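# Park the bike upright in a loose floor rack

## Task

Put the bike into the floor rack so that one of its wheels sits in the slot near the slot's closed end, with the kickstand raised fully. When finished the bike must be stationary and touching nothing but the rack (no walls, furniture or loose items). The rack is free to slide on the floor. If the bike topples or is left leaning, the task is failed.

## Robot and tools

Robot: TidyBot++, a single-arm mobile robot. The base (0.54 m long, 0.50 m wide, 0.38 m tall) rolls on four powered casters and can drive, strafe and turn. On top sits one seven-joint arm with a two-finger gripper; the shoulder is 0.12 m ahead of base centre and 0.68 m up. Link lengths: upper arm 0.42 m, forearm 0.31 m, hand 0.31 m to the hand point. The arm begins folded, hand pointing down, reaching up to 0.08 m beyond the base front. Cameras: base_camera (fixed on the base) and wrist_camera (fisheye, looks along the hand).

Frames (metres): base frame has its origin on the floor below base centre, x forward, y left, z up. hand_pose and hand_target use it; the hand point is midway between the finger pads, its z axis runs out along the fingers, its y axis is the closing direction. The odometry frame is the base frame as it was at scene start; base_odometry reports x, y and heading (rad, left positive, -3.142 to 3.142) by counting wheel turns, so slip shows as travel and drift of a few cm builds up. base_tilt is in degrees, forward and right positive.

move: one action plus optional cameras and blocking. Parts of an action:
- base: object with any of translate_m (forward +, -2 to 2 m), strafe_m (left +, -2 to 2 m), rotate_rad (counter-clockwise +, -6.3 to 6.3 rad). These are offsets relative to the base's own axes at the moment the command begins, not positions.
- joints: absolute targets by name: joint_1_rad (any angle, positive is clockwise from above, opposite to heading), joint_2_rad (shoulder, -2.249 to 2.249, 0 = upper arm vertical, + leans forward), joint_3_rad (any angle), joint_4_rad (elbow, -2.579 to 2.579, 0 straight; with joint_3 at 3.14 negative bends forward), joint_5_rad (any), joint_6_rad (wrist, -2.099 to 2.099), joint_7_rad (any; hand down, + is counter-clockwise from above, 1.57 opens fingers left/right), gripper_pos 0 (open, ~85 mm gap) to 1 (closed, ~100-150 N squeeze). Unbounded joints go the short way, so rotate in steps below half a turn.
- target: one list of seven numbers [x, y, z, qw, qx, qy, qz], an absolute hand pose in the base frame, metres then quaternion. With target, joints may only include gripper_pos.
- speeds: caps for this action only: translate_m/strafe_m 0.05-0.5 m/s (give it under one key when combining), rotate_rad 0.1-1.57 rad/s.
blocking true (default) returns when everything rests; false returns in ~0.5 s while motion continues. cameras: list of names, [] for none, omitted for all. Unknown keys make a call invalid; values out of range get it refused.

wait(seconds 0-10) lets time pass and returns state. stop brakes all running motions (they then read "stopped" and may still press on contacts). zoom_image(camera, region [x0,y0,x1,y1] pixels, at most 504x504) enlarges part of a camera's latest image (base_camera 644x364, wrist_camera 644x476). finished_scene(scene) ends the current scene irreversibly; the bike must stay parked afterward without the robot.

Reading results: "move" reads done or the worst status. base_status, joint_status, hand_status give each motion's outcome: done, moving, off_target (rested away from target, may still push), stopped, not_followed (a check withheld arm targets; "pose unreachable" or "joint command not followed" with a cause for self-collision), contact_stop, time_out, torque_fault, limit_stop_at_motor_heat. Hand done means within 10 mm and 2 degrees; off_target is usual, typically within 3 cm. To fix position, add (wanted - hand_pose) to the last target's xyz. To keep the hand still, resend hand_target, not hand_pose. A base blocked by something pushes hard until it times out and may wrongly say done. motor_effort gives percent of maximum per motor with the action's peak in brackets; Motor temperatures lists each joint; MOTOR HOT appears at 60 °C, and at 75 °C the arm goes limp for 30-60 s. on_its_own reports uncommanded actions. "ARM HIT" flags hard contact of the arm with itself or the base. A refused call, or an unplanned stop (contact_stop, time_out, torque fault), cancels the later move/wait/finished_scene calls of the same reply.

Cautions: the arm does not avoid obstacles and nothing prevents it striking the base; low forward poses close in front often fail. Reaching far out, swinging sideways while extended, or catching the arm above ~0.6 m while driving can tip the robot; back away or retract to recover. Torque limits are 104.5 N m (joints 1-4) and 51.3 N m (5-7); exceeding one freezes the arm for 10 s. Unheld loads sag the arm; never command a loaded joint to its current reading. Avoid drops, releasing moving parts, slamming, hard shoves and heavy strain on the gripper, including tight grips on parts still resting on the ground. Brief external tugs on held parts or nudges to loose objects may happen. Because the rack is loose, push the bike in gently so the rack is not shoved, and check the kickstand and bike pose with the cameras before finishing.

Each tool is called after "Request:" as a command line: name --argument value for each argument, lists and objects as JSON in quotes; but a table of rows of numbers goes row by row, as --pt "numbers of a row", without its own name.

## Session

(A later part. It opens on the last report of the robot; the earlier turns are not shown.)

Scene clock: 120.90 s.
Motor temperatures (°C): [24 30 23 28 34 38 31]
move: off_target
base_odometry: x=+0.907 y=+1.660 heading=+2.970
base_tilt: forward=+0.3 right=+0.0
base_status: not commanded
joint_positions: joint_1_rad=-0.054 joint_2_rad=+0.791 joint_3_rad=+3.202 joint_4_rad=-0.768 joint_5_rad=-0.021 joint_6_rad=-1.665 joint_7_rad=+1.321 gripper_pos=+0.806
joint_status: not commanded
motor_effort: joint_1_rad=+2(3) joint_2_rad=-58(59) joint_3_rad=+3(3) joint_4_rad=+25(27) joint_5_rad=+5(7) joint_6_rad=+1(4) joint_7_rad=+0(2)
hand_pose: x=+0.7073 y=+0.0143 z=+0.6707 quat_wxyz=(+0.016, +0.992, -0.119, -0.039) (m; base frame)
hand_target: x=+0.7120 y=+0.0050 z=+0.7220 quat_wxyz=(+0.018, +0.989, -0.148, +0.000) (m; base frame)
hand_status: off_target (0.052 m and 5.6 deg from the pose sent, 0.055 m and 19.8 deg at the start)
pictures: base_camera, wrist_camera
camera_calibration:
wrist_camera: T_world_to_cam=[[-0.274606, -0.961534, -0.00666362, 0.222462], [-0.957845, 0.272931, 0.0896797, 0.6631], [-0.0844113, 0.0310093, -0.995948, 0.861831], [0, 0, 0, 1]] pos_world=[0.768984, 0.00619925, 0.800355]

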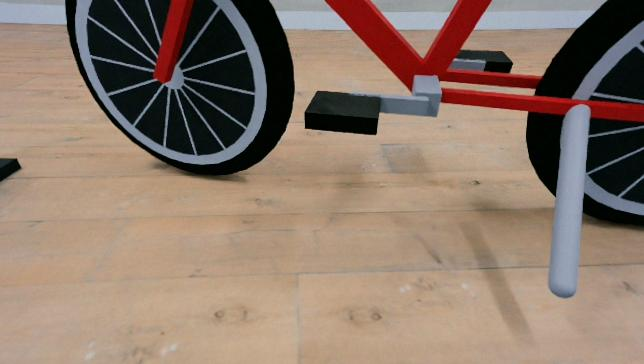

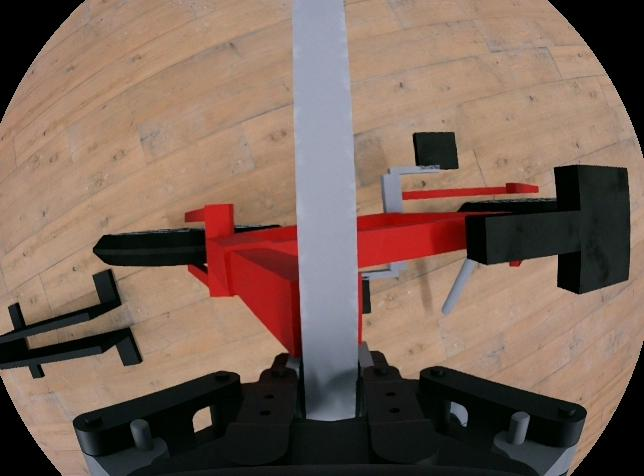

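Request:
move --base '{"strafe_m":-0.15,"translate_m":-0.03}' --speeds '{"strafe_m":0.12}'

Scene clock: 123.40 s.
Motor temperatures (°C): [24 30 23 28 34 38 31]
move: done
base_odometry: x=+0.962 y=+1.802 heading=+2.971
base_tilt: forward=+0.3 right=+0.0
base_status: done
joint_positions: joint_1_rad=-0.057 joint_2_rad=+0.793 joint_3_rad=+3.218 joint_4_rad=-0.764 joint_5_rad=-0.034 joint_6_rad=-1.668 joint_7_rad=+1.321 gripper_pos=+0.806
joint_status: not commanded
motor_effort: joint_1_rad=+1(7) joint_2_rad=-57(59) joint_3_rad=+2(5) joint_4_rad=+25(26) joint_5_rad=+6(8) joint_6_rad=+1(3) joint_7_rad=+0(1)
hand_pose: x=+0.7076 y=+0.0129 z=+0.6709 quat_wxyz=(+0.016, +0.991, -0.123, -0.040) (m; base frame)
hand_target: x=+0.7120 y=+0.0050 z=+0.7220 quat_wxyz=(+0.018, +0.989, -0.148, +0.000) (m; base frame)
hand_status: not commanded
pictures: base_camera, wrist_camera
camera_calibration:
wrist_camera: T_world_to_cam=[[-0.282622, -0.959206, -0.00702452, 0.227114], [-0.955436, 0.280845, 0.090928, 0.661157], [-0.0852459, 0.0324097, -0.995833, 0.862523], [0, 0, 0, 1]] pos_world=[0.769407, 0.00421187, 0.800407]

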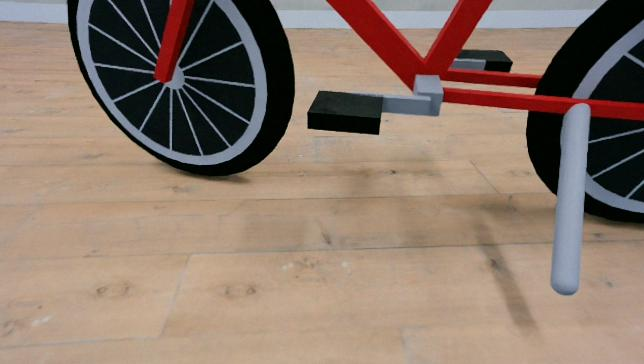

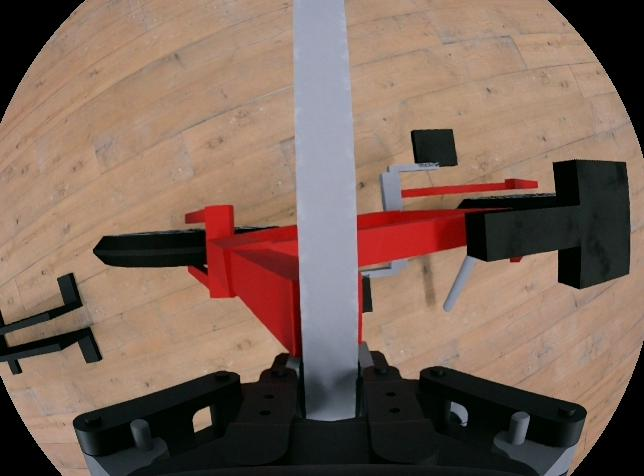

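Request:
move --base '{"strafe_m":-0.2,"translate_m":-0.045}' --speeds '{"strafe_m":0.15}'

Scene clock: 126.03 s.
Motor temperatures (°C): [24 31 23 28 34 38 31]
move: done
base_odometry: x=+1.040 y=+1.992 heading=+2.971
base_tilt: forward=+0.3 right=+0.0
base_status: done
joint_positions: joint_1_rad=-0.057 joint_2_rad=+0.795 joint_3_rad=+3.226 joint_4_rad=-0.761 joint_5_rad=-0.044 joint_6_rad=-1.673 joint_7_rad=+1.320 gripper_pos=+0.806
joint_status: not commanded
motor_effort: joint_1_rad=+1(9) joint_2_rad=-58(59) joint_3_rad=+2(6) joint_4_rad=+25(25) joint_5_rad=+5(9) joint_6_rad=+0(3) joint_7_rad=+0(1)
hand_pose: x=+0.7073 y=+0.0130 z=+0.6707 quat_wxyz=(+0.013, +0.991, -0.126, -0.041) (m; base frame)
hand_target: x=+0.7120 y=+0.0050 z=+0.7220 quat_wxyz=(+0.018, +0.989, -0.148, +0.000) (m; base frame)
hand_status: not commanded
pictures: base_camera, wrist_camera
camera_calibration:
wrist_camera: T_world_to_cam=[[-0.287927, -0.957589, -0.0109954, 0.233528], [-0.953617, 0.285642, 0.0949931, 0.656764], [-0.0878236, 0.0378364, -0.995417, 0.863822], [0, 0, 0, 1]] pos_world=[0.769405, 0.00334083, 0.800043]

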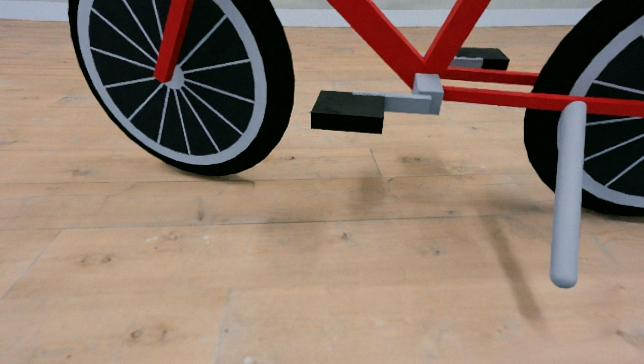

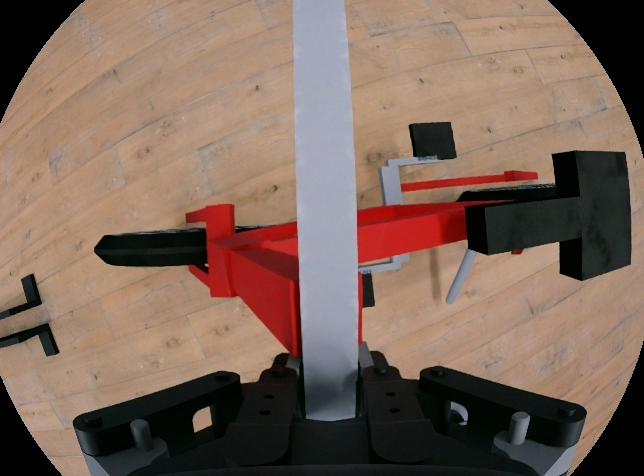

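Request:
move --target '[0.71,0.0,0.722,0.018,1,-0.02,0.0]' --cameras '[]'

Request:
move --base '{"strafe_m":0.15}' --speeds '{"strafe_m":0.12}'

Scene clock: 127.40 s.
Motor temperatures (°C): [24 31 23 28 34 38 31]
move: off_target
base_odometry: x=+1.040 y=+1.992 heading=+2.971
base_tilt: forward=+0.2 right=+0.0
base_status: not commanded
joint_positions: joint_1_rad=-0.046 joint_2_rad=+0.795 joint_3_rad=+3.217 joint_4_rad=-0.765 joint_5_rad=-0.034 joint_6_rad=-1.667 joint_7_rad=+1.509 gripper_pos=+0.806
joint_status: not commanded
motor_effort: joint_1_rad=+0(1) joint_2_rad=-59(61) joint_3_rad=+0(2) joint_4_rad=+23(26) joint_5_rad=+2(6) joint_6_rad=-5(7) joint_7_rad=+2(2)
hand_pose: x=+0.7079 y=+0.0074 z=+0.6693 quat_wxyz=(+0.011, +0.998, -0.034, -0.042) (m; base frame)
hand_target: x=+0.7100 y=+0.0000 z=+0.7220 quat_wxyz=(+0.018, +1.000, -0.020, +0.000) (m; base frame)
hand_status: off_target (0.053 m and 5.1 deg from the pose sent, 0.053 m and 13.1 deg at the start)
pictures: none
No camera images: "cameras" was empty.

Scene clock: 129.67 s.
Motor temperatures (°C): [24 31 23 28 34 38 31]
move: done
base_odometry: x=+1.015 y=+1.844 heading=+2.971
base_tilt: forward=+0.3 right=+0.0
base_status: done
joint_positions: joint_1_rad=-0.042 joint_2_rad=+0.797 joint_3_rad=+3.210 joint_4_rad=-0.765 joint_5_rad=-0.031 joint_6_rad=-1.667 joint_7_rad=+1.509 gripper_pos=+0.806
joint_status: not commanded
motor_effort: joint_1_rad=+0(6) joint_2_rad=-60(62) joint_3_rad=+0(3) joint_4_rad=+24(25) joint_5_rad=+3(6) joint_6_rad=-5(7) joint_7_rad=+2(2)
hand_pose: x=+0.7078 y=+0.0067 z=+0.6681 quat_wxyz=(+0.010, +0.998, -0.034, -0.043) (m; base frame)
hand_target: x=+0.7100 y=+0.0000 z=+0.7220 quat_wxyz=(+0.018, +1.000, -0.020, +0.000) (m; base frame)
hand_status: not commanded
pictures: base_camera, wrist_camera
camera_calibration:
wrist_camera: T_world_to_cam=[[-0.107973, -0.993871, -0.023724, 0.109007], [-0.98925, 0.105043, 0.101733, 0.681206], [-0.0986177, 0.0344535, -0.994529, 0.868577], [0, 0, 0, 1]] pos_world=[0.77131, 0.0068578, 0.79711]

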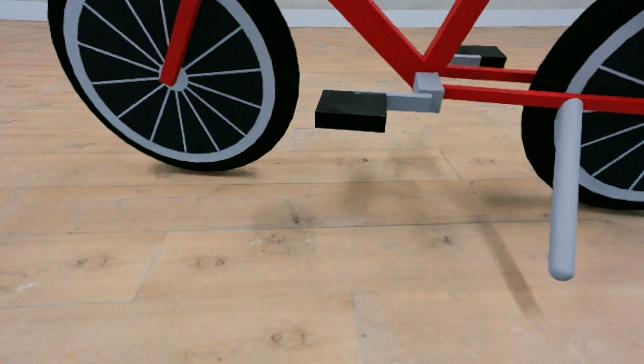

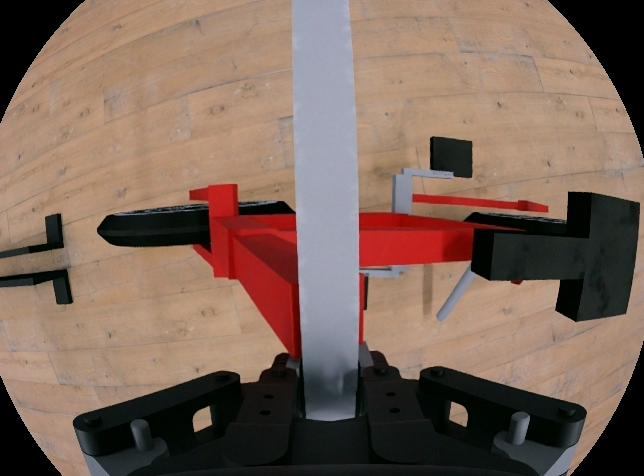

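Request:
zoom_image --camera "wrist_camera" --region '[0, 160, 300, 340]'

Scaled by 1.680.

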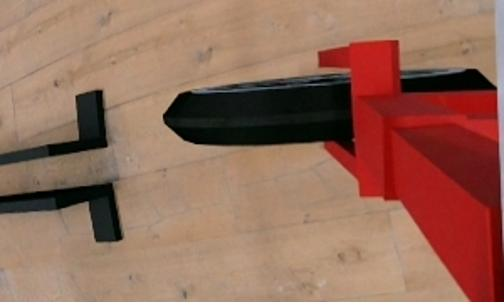

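Request:
move --target '[0.71,0.005,0.722,0.018,0.988,-0.156,0.0]' --cameras '[]'

Request:
move --base '{"strafe_m":-0.25,"translate_m":-0.065}' --speeds '{"strafe_m":0.15}'

Scene clock: 137.43 s.
Motor temperatures (°C): [24 31 23 28 34 38 31]
move: off_target
base_odometry: x=+1.015 y=+1.844 heading=+2.971
base_tilt: forward=+0.3 right=+0.0
base_status: not commanded
joint_positions: joint_1_rad=-0.052 joint_2_rad=+0.796 joint_3_rad=+3.217 joint_4_rad=-0.766 joint_5_rad=-0.047 joint_6_rad=-1.684 joint_7_rad=+1.299 gripper_pos=+0.806
joint_status: not commanded
motor_effort: joint_1_rad=+2(3) joint_2_rad=-56(60) joint_3_rad=+3(4) joint_4_rad=+24(26) joint_5_rad=+7(8) joint_6_rad=+0(5) joint_7_rad=+0(2)
hand_pose: x=+0.7024 y=+0.0150 z=+0.6690 quat_wxyz=(+0.010, +0.989, -0.136, -0.050) (m; base frame)
hand_target: x=+0.7100 y=+0.0050 z=+0.7220 quat_wxyz=(+0.018, +0.988, -0.156, +0.000) (m; base frame)
hand_status: off_target (0.054 m and 6.3 deg from the pose sent, 0.054 m and 14.9 deg at the start)
pictures: none
No camera images: "cameras" was empty.

Scene clock: 140.33 s.
Motor temperatures (°C): [24 31 23 28 34 38 31]
move: done
base_odometry: x=+1.122 y=+2.080 heading=+2.971
base_tilt: forward=+0.2 right=+0.0
base_status: done
joint_positions: joint_1_rad=-0.059 joint_2_rad=+0.798 joint_3_rad=+3.224 joint_4_rad=-0.766 joint_5_rad=-0.054 joint_6_rad=-1.684 joint_7_rad=+1.299 gripper_pos=+0.806
joint_status: not commanded
motor_effort: joint_1_rad=+1(8) joint_2_rad=-59(61) joint_3_rad=+3(6) joint_4_rad=+25(26) joint_5_rad=+7(10) joint_6_rad=-2(5) joint_7_rad=+0(1)
hand_pose: x=+0.7024 y=+0.0180 z=+0.6677 quat_wxyz=(+0.010, +0.990, -0.134, -0.051) (m; base frame)
hand_target: x=+0.7100 y=+0.0050 z=+0.7220 quat_wxyz=(+0.018, +0.988, -0.156, +0.000) (m; base frame)
hand_status: not commanded
pictures: base_camera, wrist_camera
camera_calibration:
wrist_camera: T_world_to_cam=[[-0.305164, -0.952199, -0.0138402, 0.250814], [-0.946406, 0.301629, 0.115481, 0.631902], [-0.105786, 0.0483391, -0.993213, 0.871195], [0, 0, 0, 1]] pos_world=[0.766736, 0.00611162, 0.795781]

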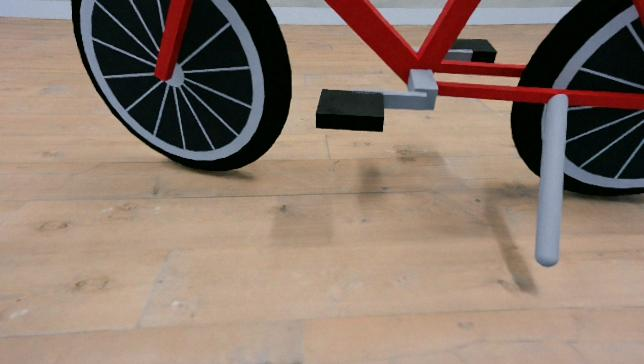

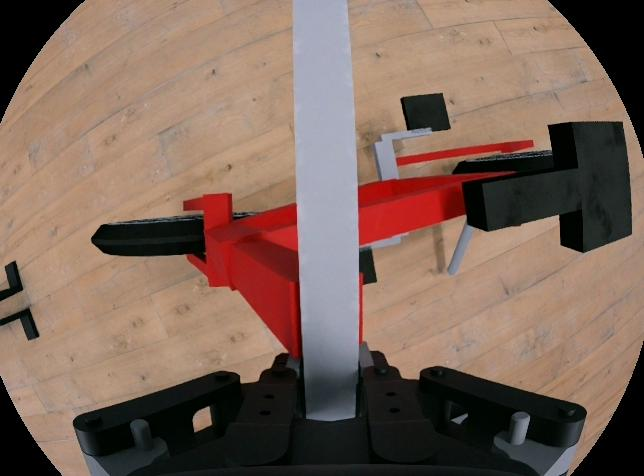

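Request:
move --target '[0.705,0.0,0.722,0.018,1,-0.02,0.0]' --cameras '[]'

Request:
move --base '{"strafe_m":0.2,"translate_m":0.0}' --speeds '{"strafe_m":0.15}'

Scene clock: 141.97 s.
Motor temperatures (°C): [24 31 23 28 34 38 31]
move: off_target
base_odometry: x=+1.122 y=+2.080 heading=+2.970
base_tilt: forward=+0.3 right=+0.0
base_status: not commanded
joint_positions: joint_1_rad=-0.049 joint_2_rad=+0.791 joint_3_rad=+3.214 joint_4_rad=-0.786 joint_5_rad=-0.037 joint_6_rad=-1.670 joint_7_rad=+1.508 gripper_pos=+0.806
joint_status: not commanded
motor_effort: joint_1_rad=+0(1) joint_2_rad=-57(60) joint_3_rad=+0(3) joint_4_rad=+23(25) joint_5_rad=+3(7) joint_6_rad=-5(6) joint_7_rad=+2(2)
hand_pose: x=+0.7003 y=+0.0109 z=+0.6657 quat_wxyz=(+0.009, +0.998, -0.033, -0.052) (m; base frame)
hand_target: x=+0.7050 y=+0.0000 z=+0.7220 quat_wxyz=(+0.018, +1.000, -0.020, +0.000) (m; base frame)
hand_status: off_target (0.058 m and 6.3 deg from the pose sent, 0.057 m and 14.5 deg at the start)
pictures: none
No camera images: "cameras" was empty.

Scene clock: 144.47 s.
Motor temperatures (°C): [24 32 23 28 34 38 31]
move: done
base_odometry: x=+1.088 y=+1.882 heading=+2.971
base_tilt: forward=+0.3 right=-0.1
base_status: done
joint_positions: joint_1_rad=-0.042 joint_2_rad=+0.792 joint_3_rad=+3.205 joint_4_rad=-0.794 joint_5_rad=-0.032 joint_6_rad=-1.670 joint_7_rad=+1.508 gripper_pos=+0.806
joint_status: not commanded
motor_effort: joint_1_rad=+1(7) joint_2_rad=-59(64) joint_3_rad=+0(4) joint_4_rad=+24(26) joint_5_rad=+3(7) joint_6_rad=-4(7) joint_7_rad=+1(2)
hand_pose: x=+0.6978 y=+0.0090 z=+0.6632 quat_wxyz=(+0.008, +0.998, -0.033, -0.056) (m; base frame)
hand_target: x=+0.7050 y=+0.0000 z=+0.7220 quat_wxyz=(+0.018, +1.000, -0.020, +0.000) (m; base frame)
hand_status: not commanded
pictures: base_camera, wrist_camera
camera_calibration:
wrist_camera: T_world_to_cam=[[-0.107548, -0.993855, -0.0261951, 0.111419], [-0.986257, 0.103328, 0.128923, 0.651457], [-0.125424, 0.0397004, -0.991309, 0.879101], [0, 0, 0, 1]] pos_world=[0.764746, 0.00852019, 0.790392]

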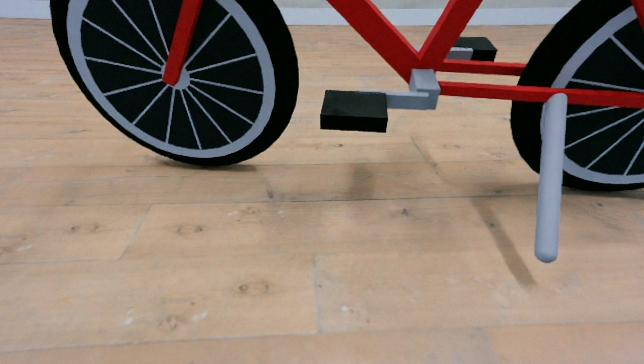

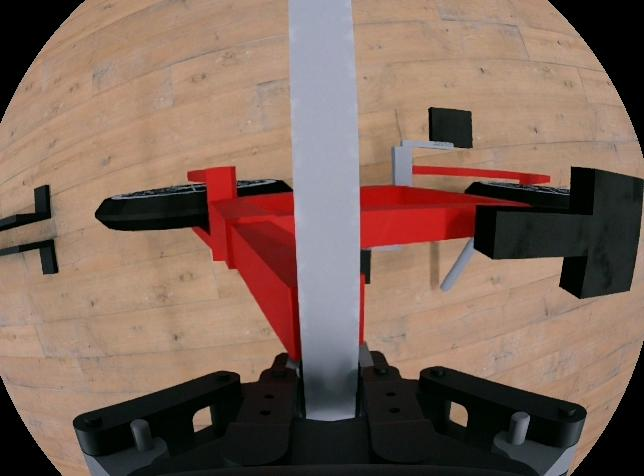

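Request:
zoom_image --camera "wrist_camera" --region '[0, 140, 300, 320]'

Scaled by 1.680.

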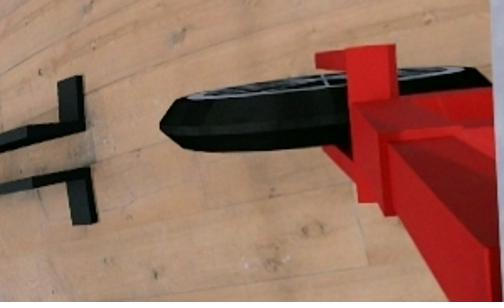

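Request:
move --base '{"translate_m":0.045}' --speeds '{"translate_m":0.1}' --target '[0.705,-0.004,0.725,0.018,0.999,0.05,0.0]'

Scene clock: 146.13 s.
Motor temperatures (°C): [24 32 23 28 34 38 31]
move: off_target
base_odometry: x=+1.043 y=+1.890 heading=+2.971
base_tilt: forward=+0.3 right=+0.0
base_status: done
joint_positions: joint_1_rad=-0.034 joint_2_rad=+0.785 joint_3_rad=+3.199 joint_4_rad=-0.796 joint_5_rad=-0.016 joint_6_rad=-1.674 joint_7_rad=+1.654 gripper_pos=+0.806
joint_status: not commanded
motor_effort: joint_1_rad=+1(2) joint_2_rad=-58(60) joint_3_rad=-1(2) joint_4_rad=+26(27) joint_5_rad=+0(2) joint_6_rad=+2(5) joint_7_rad=+0(3)
hand_pose: x=+0.6962 y=+0.0019 z=+0.6671 quat_wxyz=(+0.010, +0.998, +0.038, -0.056) (m; base frame)
hand_target: x=+0.7050 y=-0.0040 z=+0.7250 quat_wxyz=(+0.018, +0.999, +0.050, +0.000) (m; base frame)
hand_status: off_target (0.059 m and 6.7 deg from the pose sent, 0.064 m and 11.6 deg at the start)
pictures: base_camera, wrist_camera
camera_calibration:
wrist_camera: T_world_to_cam=[[0.0337482, -0.998936, -0.0314393, 0.00941414], [-0.990796, -0.0375661, 0.130046, 0.65279], [-0.131088, 0.0267612, -0.991009, 0.886875], [0, 0, 0, 1]] pos_world=[0.762723, 0.0101931, 0.794305]

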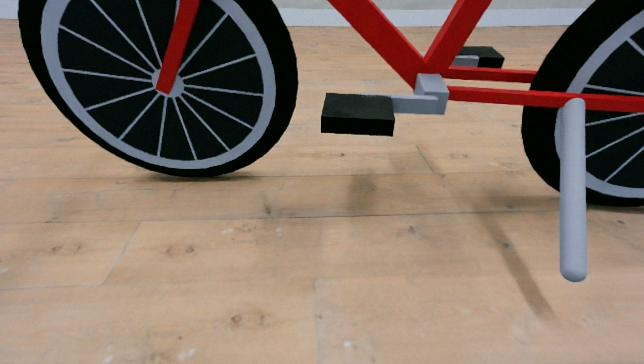

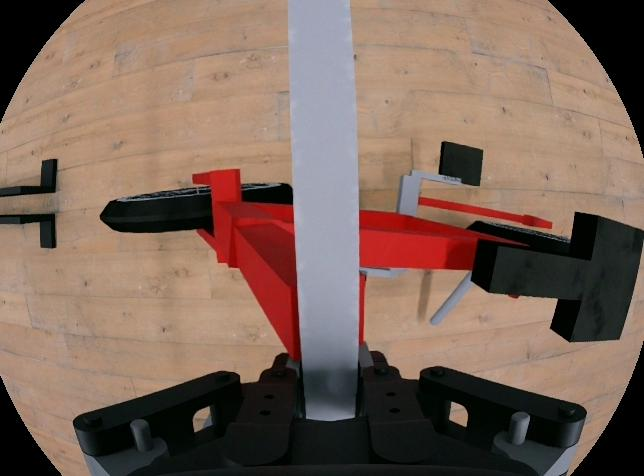

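Request:
move --target '[0.705,-0.002,0.727,0.018,1,0.02,0.0]' --cameras '[]'

Request:
move --base '{"strafe_m":0.14,"translate_m":0.0}' --speeds '{"strafe_m":0.12}'

Request:
zoom_image --camera "wrist_camera" --region '[0, 140, 300, 320]'

Scene clock: 147.03 s.
Motor temperatures (°C): [24 32 23 28 34 38 31]
move: off_target
base_odometry: x=+1.043 y=+1.890 heading=+2.971
base_tilt: forward=+0.3 right=+0.0
base_status: not commanded
joint_positions: joint_1_rad=-0.034 joint_2_rad=+0.784 joint_3_rad=+3.199 joint_4_rad=-0.795 joint_5_rad=-0.016 joint_6_rad=-1.676 joint_7_rad=+1.622 gripper_pos=+0.806
joint_status: not commanded
motor_effort: joint_1_rad=+1(3) joint_2_rad=-57(58) joint_3_rad=+0(1) joint_4_rad=+26(26) joint_5_rad=+1(2) joint_6_rad=+3(4) joint_7_rad=+0(1)
hand_pose: x=+0.6958 y=+0.0022 z=+0.6674 quat_wxyz=(+0.010, +0.998, +0.022, -0.057) (m; base frame)
hand_target: x=+0.7050 y=-0.0020 z=+0.7270 quat_wxyz=(+0.018, +1.000, +0.020, +0.000) (m; base frame)
hand_status: off_target (0.060 m and 6.6 deg from the pose sent, 0.061 m and 6.8 deg at the start)
pictures: none
No camera images: "cameras" was empty.

Scene clock: 149.27 s.
Motor temperatures (°C): [24 32 23 28 34 38 31]
move: done
base_odometry: x=+1.019 y=+1.752 heading=+2.971
base_tilt: forward=+0.3 right=-0.1
base_status: done
joint_positions: joint_1_rad=-0.042 joint_2_rad=+0.784 joint_3_rad=+3.193 joint_4_rad=-0.795 joint_5_rad=-0.014 joint_6_rad=-1.676 joint_7_rad=+1.622 gripper_pos=+0.806
joint_status: not commanded
motor_effort: joint_1_rad=+1(7) joint_2_rad=-57(59) joint_3_rad=+1(4) joint_4_rad=+26(27) joint_5_rad=+2(6) joint_6_rad=+2(4) joint_7_rad=-1(1)
hand_pose: x=+0.6957 y=+0.0083 z=+0.6676 quat_wxyz=(+0.010, +0.998, +0.028, -0.056) (m; base frame)
hand_target: x=+0.7050 y=-0.0020 z=+0.7270 quat_wxyz=(+0.018, +1.000, +0.020, +0.000) (m; base frame)
hand_status: not commanded
pictures: base_camera, wrist_camera
camera_calibration:
wrist_camera: T_world_to_cam=[[0.0140873, -0.999455, -0.0298596, 0.0284444], [-0.991313, -0.0178656, 0.130308, 0.652509], [-0.13077, 0.0277645, -0.991024, 0.886856], [0, 0, 0, 1]] pos_world=[0.762414, 0.0154634, 0.794717]

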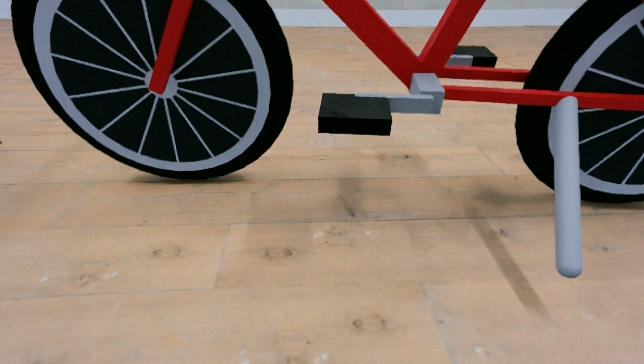

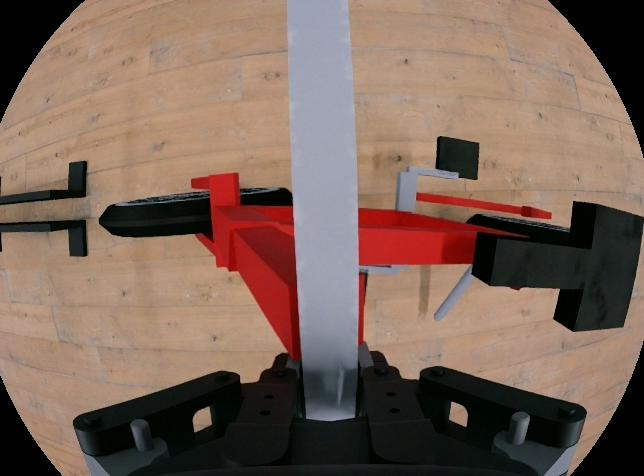

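Scaled by 1.680.

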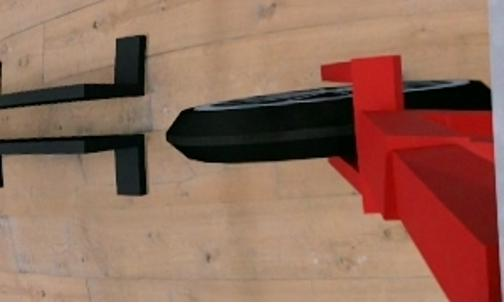

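Request:
move --target '[0.705,0.0,0.735,0.018,0.9995,-0.03,0.0]' --base '{"translate_m":0.025}' --speeds '{"translate_m":0.1}'

Request:
zoom_image --camera "wrist_camera" --region '[0, 140, 300, 320]'

Scene clock: 150.53 s.
Motor temperatures (°C): [24 32 23 28 34 38 31]
move: off_target
base_odometry: x=+0.995 y=+1.756 heading=+2.971
base_tilt: forward=+0.3 right=+0.0
base_status: done
joint_positions: joint_1_rad=-0.042 joint_2_rad=+0.792 joint_3_rad=+3.193 joint_4_rad=-0.772 joint_5_rad=-0.014 joint_6_rad=-1.698 joint_7_rad=+1.552 gripper_pos=+0.806
joint_status: not commanded
motor_effort: joint_1_rad=+1(4) joint_2_rad=-59(63) joint_3_rad=+2(3) joint_4_rad=+26(29) joint_5_rad=+5(7) joint_6_rad=+2(5) joint_7_rad=-1(1)
hand_pose: x=+0.6960 y=+0.0089 z=+0.6706 quat_wxyz=(+0.012, +0.998, -0.007, -0.059) (m; base frame)
hand_target: x=+0.7050 y=+0.0000 z=+0.7350 quat_wxyz=(+0.018, +0.999, -0.030, +0.000) (m; base frame)
hand_status: off_target (0.066 m and 7.3 deg from the pose sent, 0.069 m and 9.3 deg at the start)
pictures: base_camera, wrist_camera
camera_calibration:
wrist_camera: T_world_to_cam=[[-0.0549856, -0.998251, -0.0217238, 0.0717756], [-0.989537, 0.0515733, 0.134745, 0.647579], [-0.133389, 0.0289056, -0.990642, 0.891429], [0, 0, 0, 1]] pos_world=[0.763657, 0.012485, 0.797388]

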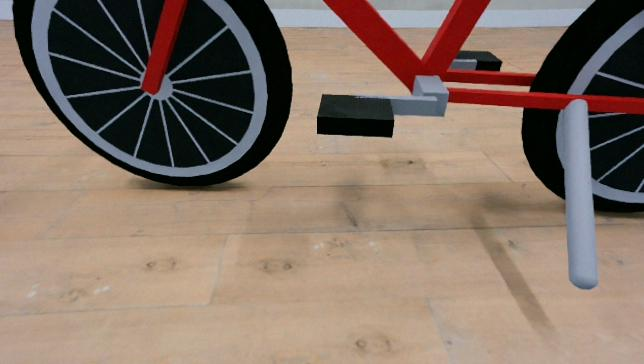

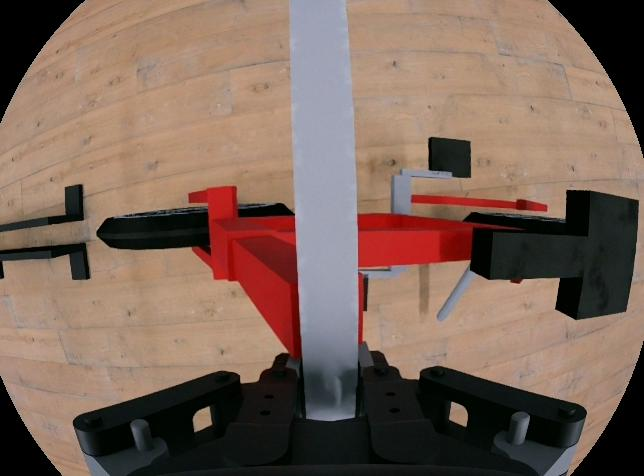

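Scaled by 1.680.

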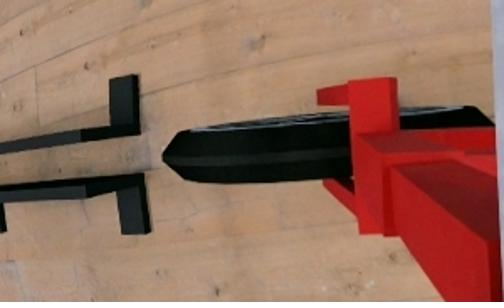

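Request:
move --base '{"strafe_m":0.13}' --speeds '{"strafe_m":0.12}'

Request:
zoom_image --camera "wrist_camera" --region '[0, 140, 300, 320]'

Scene clock: 152.87 s.
Motor temperatures (°C): [24 32 23 28 34 38 31]
move: done
base_odometry: x=+0.972 y=+1.627 heading=+2.971
base_tilt: forward=+0.3 right=+0.0
base_status: done
joint_positions: joint_1_rad=-0.048 joint_2_rad=+0.792 joint_3_rad=+3.193 joint_4_rad=-0.771 joint_5_rad=-0.017 joint_6_rad=-1.698 joint_7_rad=+1.552 gripper_pos=+0.806
joint_status: not commanded
motor_effort: joint_1_rad=+1(7) joint_2_rad=-61(63) joint_3_rad=+1(5) joint_4_rad=+26(27) joint_5_rad=+4(9) joint_6_rad=+0(3) joint_7_rad=+0(1)
hand_pose: x=+0.6961 y=+0.0128 z=+0.6705 quat_wxyz=(+0.011, +0.998, -0.004, -0.059) (m; base frame)
hand_target: x=+0.7050 y=+0.0000 z=+0.7350 quat_wxyz=(+0.018, +0.999, -0.030, +0.000) (m; base frame)
hand_status: not commanded
pictures: base_camera, wrist_camera
camera_calibration:
wrist_camera: T_world_to_cam=[[-0.0496728, -0.99848, -0.0238686, 0.0733879], [-0.989816, 0.0460216, 0.134705, 0.647811], [-0.133402, 0.0303168, -0.990598, 0.891182], [0, 0, 0, 1]] pos_world=[0.763745, 0.0164453, 0.797291]

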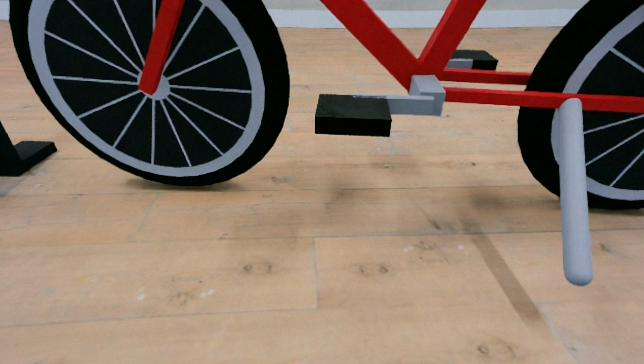

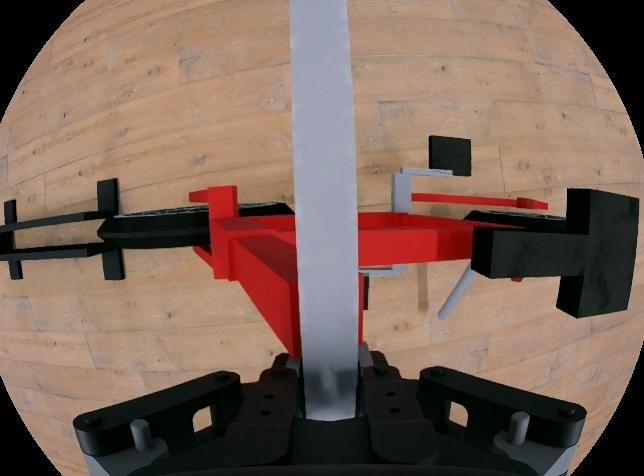

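Scaled by 1.680.

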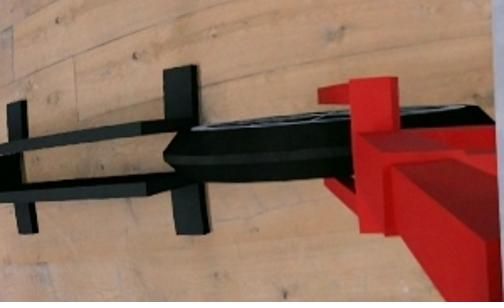

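Request:
move --base '{"strafe_m":0.07,"translate_m":0.003}' --speeds '{"strafe_m":0.08}' --target '[0.705,0.0,0.75,0.018,0.9998,-0.02,0.0]'

Request:
zoom_image --camera "wrist_camera" --region '[0, 140, 300, 320]'

Scene clock: 154.70 s.
Motor temperatures (°C): [24 32 23 28 34 38 31]
move: off_target
base_odometry: x=+0.958 y=+1.559 heading=+2.971
base_tilt: forward=+0.3 right=+0.0
base_status: done
joint_positions: joint_1_rad=-0.046 joint_2_rad=+0.817 joint_3_rad=+3.193 joint_4_rad=-0.721 joint_5_rad=-0.017 joint_6_rad=-1.728 joint_7_rad=+1.552 gripper_pos=+0.806
joint_status: not commanded
motor_effort: joint_1_rad=+0(6) joint_2_rad=-66(67) joint_3_rad=+1(4) joint_4_rad=+28(29) joint_5_rad=+3(8) joint_6_rad=+0(1) joint_7_rad=+0(1)
hand_pose: x=+0.7017 y=+0.0126 z=+0.6712 quat_wxyz=(+0.011, +0.998, -0.004, -0.061) (m; base frame)
hand_target: x=+0.7050 y=+0.0000 z=+0.7500 quat_wxyz=(+0.018, +1.000, -0.020, +0.000) (m; base frame)
hand_status: off_target (0.080 m and 7.3 deg from the pose sent, 0.081 m and 7.1 deg at the start)
pictures: base_camera, wrist_camera
camera_calibration:
wrist_camera: T_world_to_cam=[[-0.0500498, -0.998484, -0.0228999, 0.0730714], [-0.989186, 0.0463927, 0.139136, 0.649859], [-0.137863, 0.029616, -0.990008, 0.89541], [0, 0, 0, 1]] pos_world=[0.769932, 0.0162935, 0.797718]

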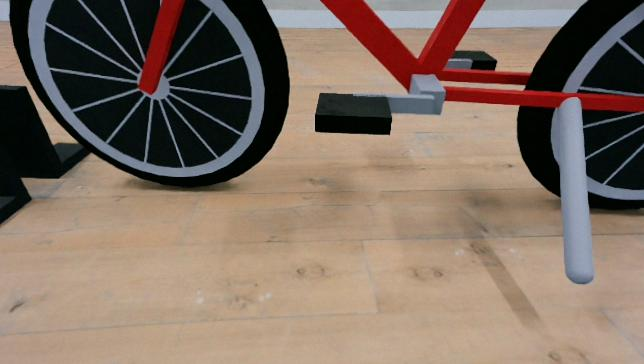

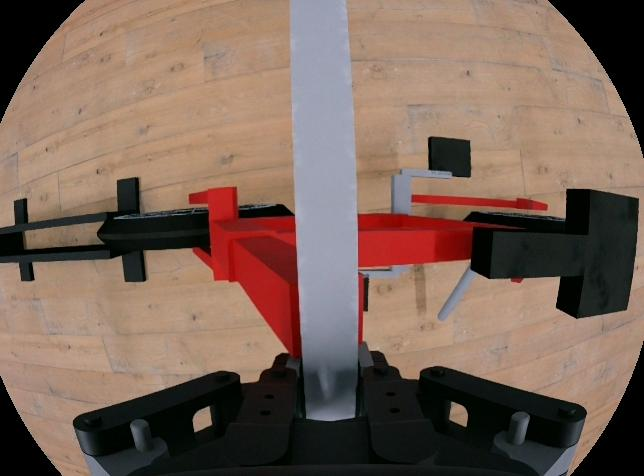

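Scaled by 1.680.

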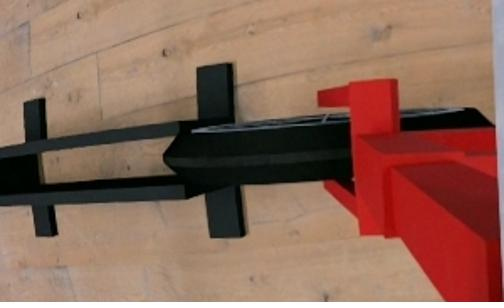

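Request:
move --base '{"strafe_m":0.08}' --speeds '{"strafe_m":0.08}'

Request:
zoom_image --camera "wrist_camera" --region '[0, 140, 300, 320]'

Scene clock: 156.33 s.
Motor temperatures (°C): [24 32 23 28 34 38 31]
move: done
base_odometry: x=+0.944 y=+1.479 heading=+2.971
base_tilt: forward=+0.2 right=-0.1
base_status: done
joint_positions: joint_1_rad=-0.038 joint_2_rad=+0.817 joint_3_rad=+3.194 joint_4_rad=-0.720 joint_5_rad=-0.017 joint_6_rad=-1.730 joint_7_rad=+1.552 gripper_pos=+0.806
joint_status: not commanded
motor_effort: joint_1_rad=+1(4) joint_2_rad=-66(66) joint_3_rad=+1(3) joint_4_rad=+28(29) joint_5_rad=+4(6) joint_6_rad=+0(1) joint_7_rad=-1(1)
hand_pose: x=+0.7014 y=+0.0080 z=+0.6712 quat_wxyz=(+0.011, +0.998, -0.008, -0.062) (m; base frame)
hand_target: x=+0.7050 y=+0.0000 z=+0.7500 quat_wxyz=(+0.018, +1.000, -0.020, +0.000) (m; base frame)
hand_status: not commanded
pictures: base_camera, wrist_camera
camera_calibration:
wrist_camera: T_world_to_cam=[[-0.0580452, -0.998054, -0.0227969, 0.0739853], [-0.988533, 0.0542728, 0.140913, 0.647972], [-0.139401, 0.0307148, -0.989759, 0.896402], [0, 0, 0, 1]] pos_world=[0.769796, 0.0111412, 0.797602]

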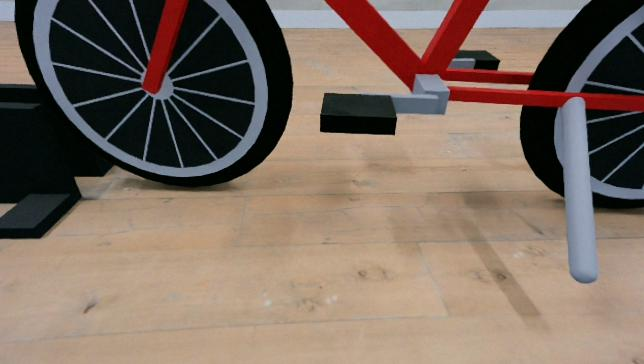

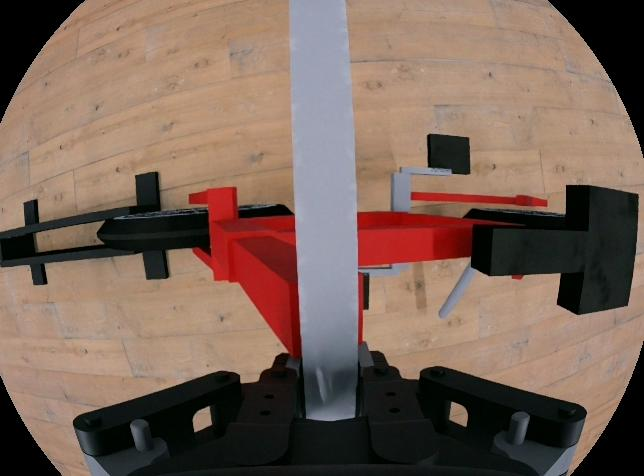

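Scaled by 1.680.

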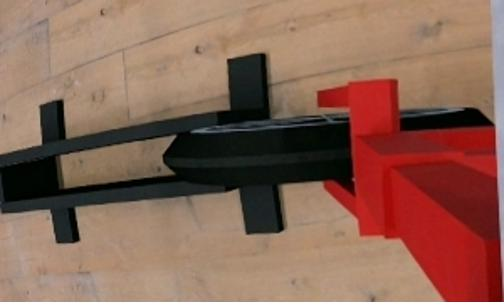

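Request:
move --base '{"strafe_m":0.08}' --speeds '{"strafe_m":0.08}'

Request:
zoom_image --camera "wrist_camera" --region '[0, 140, 300, 320]'

Scene clock: 158.17 s.
Motor temperatures (°C): [24 32 23 28 34 38 31]
move: done
base_odometry: x=+0.930 y=+1.400 heading=+2.971
base_tilt: forward=+0.3 right=+0.0
base_status: done
joint_positions: joint_1_rad=-0.044 joint_2_rad=+0.817 joint_3_rad=+3.194 joint_4_rad=-0.720 joint_5_rad=-0.018 joint_6_rad=-1.732 joint_7_rad=+1.552 gripper_pos=+0.806
joint_status: not commanded
motor_effort: joint_1_rad=+0(5) joint_2_rad=-65(67) joint_3_rad=+1(3) joint_4_rad=+27(29) joint_5_rad=+3(7) joint_6_rad=-2(2) joint_7_rad=+0(1)
hand_pose: x=+0.7009 y=+0.0109 z=+0.6711 quat_wxyz=(+0.011, +0.998, -0.006, -0.063) (m; base frame)
hand_target: x=+0.7050 y=+0.0000 z=+0.7500 quat_wxyz=(+0.018, +1.000, -0.020, +0.000) (m; base frame)
hand_status: not commanded
pictures: base_camera, wrist_camera
camera_calibration:
wrist_camera: T_world_to_cam=[[-0.0532575, -0.998322, -0.0227148, 0.0734753], [-0.988535, 0.0494898, 0.142648, 0.646275], [-0.141285, 0.0300515, -0.989513, 0.897327], [0, 0, 0, 1]] pos_world=[0.769557, 0.014402, 0.797396]

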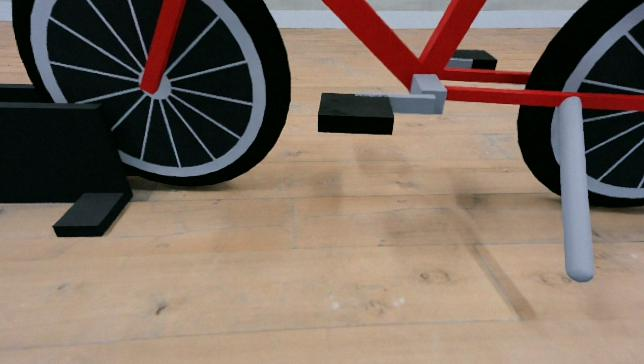

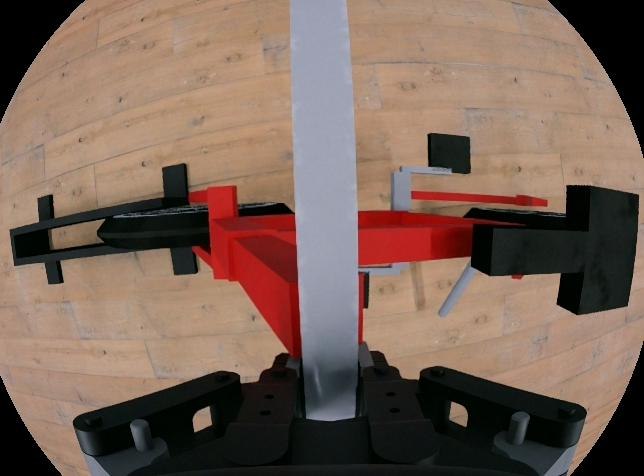

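Scaled by 1.680.

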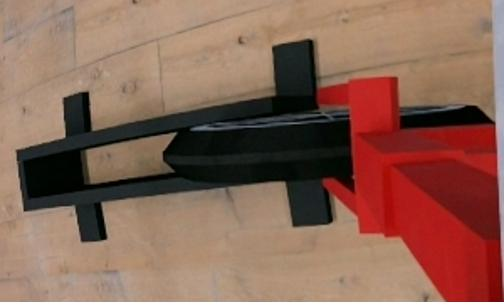

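Request:
move --base '{"strafe_m":0.12,"translate_m":0.0}' --speeds '{"strafe_m":0.1}'

Request:
zoom_image --camera "wrist_camera" --region '[0, 140, 300, 320]'

Scene clock: 160.27 s.
Motor temperatures (°C): [24 32 23 28 34 38 31]
move: done
base_odometry: x=+0.909 y=+1.282 heading=+2.971
base_tilt: forward=+0.3 right=+0.0
base_status: done
joint_positions: joint_1_rad=-0.041 joint_2_rad=+0.818 joint_3_rad=+3.195 joint_4_rad=-0.719 joint_5_rad=-0.018 joint_6_rad=-1.733 joint_7_rad=+1.552 gripper_pos=+0.806
joint_status: not commanded
motor_effort: joint_1_rad=+1(5) joint_2_rad=-66(67) joint_3_rad=+1(3) joint_4_rad=+28(29) joint_5_rad=+4(6) joint_6_rad=-2(3) joint_7_rad=+0(1)
hand_pose: x=+0.7008 y=+0.0091 z=+0.6711 quat_wxyz=(+0.011, +0.998, -0.007, -0.064) (m; base frame)
hand_target: x=+0.7050 y=+0.0000 z=+0.7500 quat_wxyz=(+0.018, +1.000, -0.020, +0.000) (m; base frame)
hand_status: not commanded
pictures: base_camera, wrist_camera
camera_calibration:
wrist_camera: T_world_to_cam=[[-0.0564522, -0.998159, -0.02216, 0.0735561], [-0.988214, 0.052699, 0.14372, 0.645269], [-0.142287, 0.0300121, -0.98937, 0.897918], [0, 0, 0, 1]] pos_world=[0.769579, 0.0124673, 0.797266]

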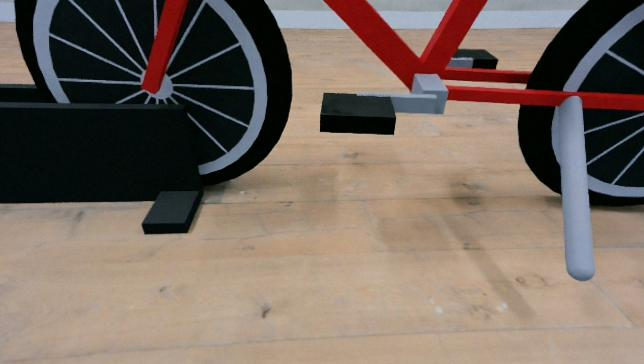

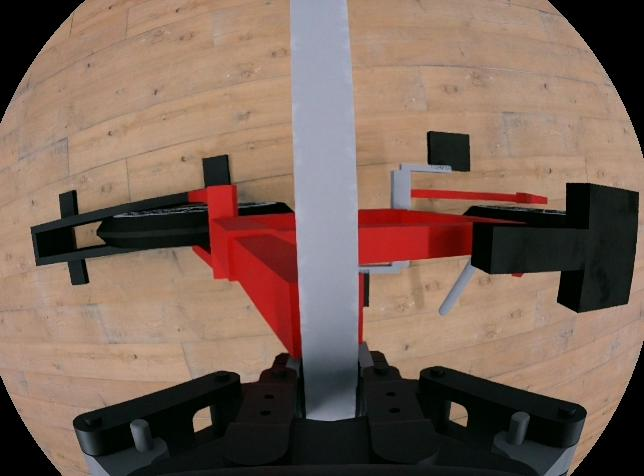

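Scaled by 1.680.

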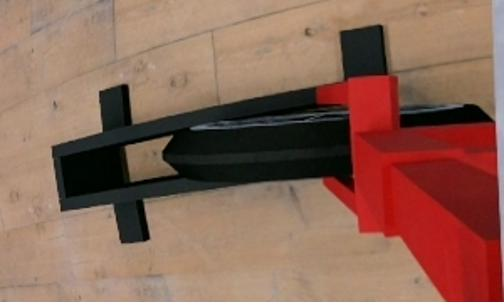

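Request:
move --base '{"strafe_m":0.12,"translate_m":0.0}' --speeds '{"strafe_m":0.1}'

Request:
zoom_image --camera "wrist_camera" --region '[0, 140, 300, 320]'

Scene clock: 162.57 s.
Motor temperatures (°C): [24 33 23 28 34 38 31]
move: done
base_odometry: x=+0.889 y=+1.163 heading=+2.971
base_tilt: forward=+0.2 right=+0.0
base_status: done
joint_positions: joint_1_rad=-0.043 joint_2_rad=+0.819 joint_3_rad=+3.197 joint_4_rad=-0.718 joint_5_rad=-0.018 joint_6_rad=-1.733 joint_7_rad=+1.552 gripper_pos=+0.806
joint_status: not commanded
motor_effort: joint_1_rad=+0(6) joint_2_rad=-66(67) joint_3_rad=+0(4) joint_4_rad=+28(28) joint_5_rad=+4(8) joint_6_rad=-3(3) joint_7_rad=+0(3)
hand_pose: x=+0.7009 y=+0.0096 z=+0.6709 quat_wxyz=(+0.012, +0.998, -0.007, -0.064) (m; base frame)
hand_target: x=+0.7050 y=+0.0000 z=+0.7500 quat_wxyz=(+0.018, +1.000, -0.020, +0.000) (m; base frame)
hand_status: not commanded
pictures: base_camera, wrist_camera
camera_calibration:
wrist_camera: T_world_to_cam=[[-0.0554334, -0.998248, -0.0206714, 0.0723685], [-0.988263, 0.0519038, 0.143674, 0.645481], [-0.142349, 0.0283931, -0.989409, 0.897866], [0, 0, 0, 1]] pos_world=[0.769727, 0.0132457, 0.797114]

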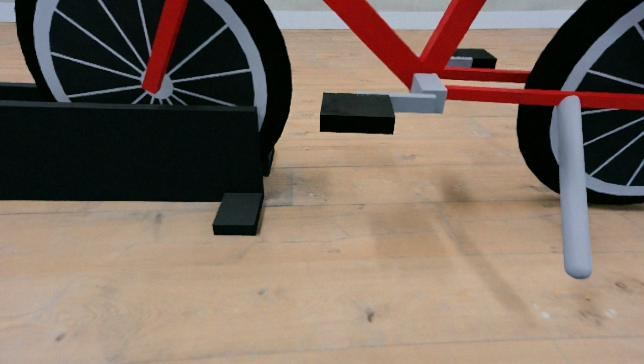

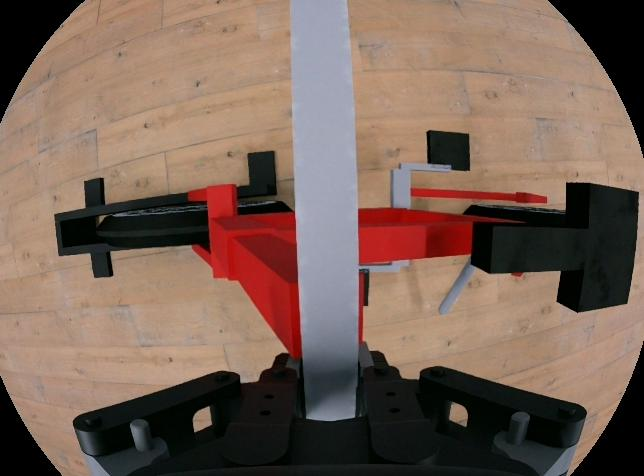

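Scaled by 1.680.

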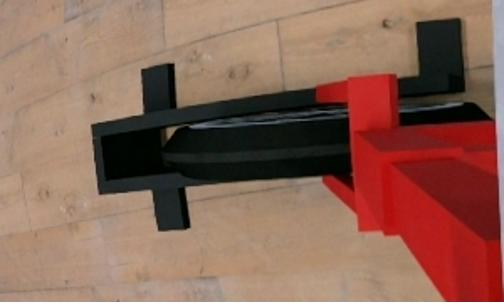

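Request:
move --base '{"strafe_m":0.07,"translate_m":0.0}' --speeds '{"strafe_m":0.08}'

Request:
zoom_image --camera "wrist_camera" --region '[0, 140, 300, 320]'

Scene clock: 164.20 s.
Motor temperatures (°C): [24 33 23 28 34 38 31]
move: done
base_odometry: x=+0.877 y=+1.094 heading=+2.971
base_tilt: forward=+0.3 right=+0.0
base_status: done
joint_positions: joint_1_rad=-0.042 joint_2_rad=+0.819 joint_3_rad=+3.197 joint_4_rad=-0.718 joint_5_rad=-0.019 joint_6_rad=-1.733 joint_7_rad=+1.552 gripper_pos=+0.806
joint_status: not commanded
motor_effort: joint_1_rad=+0(5) joint_2_rad=-66(67) joint_3_rad=+0(4) joint_4_rad=+27(28) joint_5_rad=+4(7) joint_6_rad=-2(3) joint_7_rad=+0(1)
hand_pose: x=+0.7011 y=+0.0091 z=+0.6709 quat_wxyz=(+0.012, +0.998, -0.008, -0.064) (m; base frame)
hand_target: x=+0.7050 y=+0.0000 z=+0.7500 quat_wxyz=(+0.018, +1.000, -0.020, +0.000) (m; base frame)
hand_status: not commanded
pictures: base_camera, wrist_camera
camera_calibration:
wrist_camera: T_world_to_cam=[[-0.0567247, -0.998155, -0.0216442, 0.0734529], [-0.988224, 0.053048, 0.143527, 0.645727], [-0.142114, 0.0295309, -0.98941, 0.897687], [0, 0, 0, 1]] pos_world=[0.769863, 0.0125534, 0.797091]

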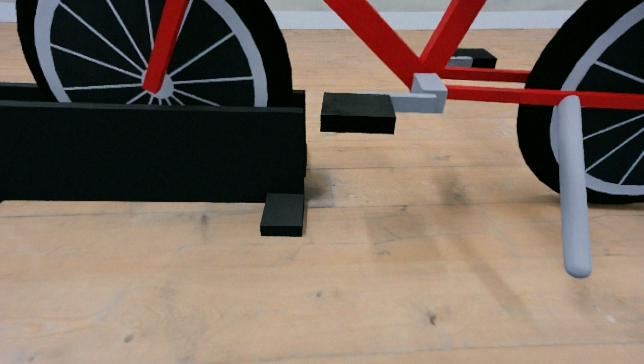

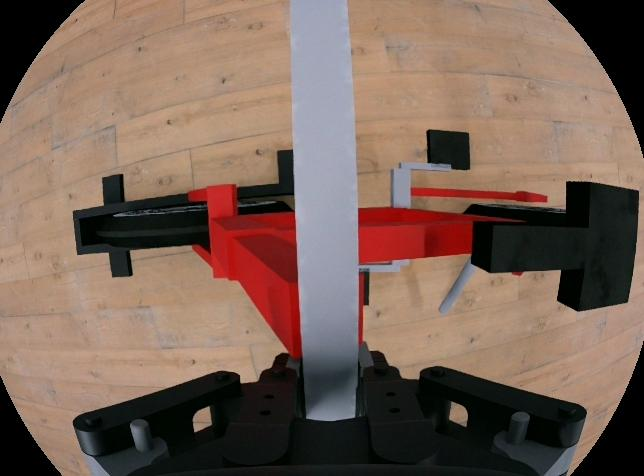

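Scaled by 1.680.

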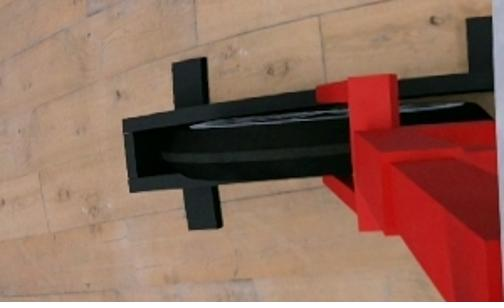

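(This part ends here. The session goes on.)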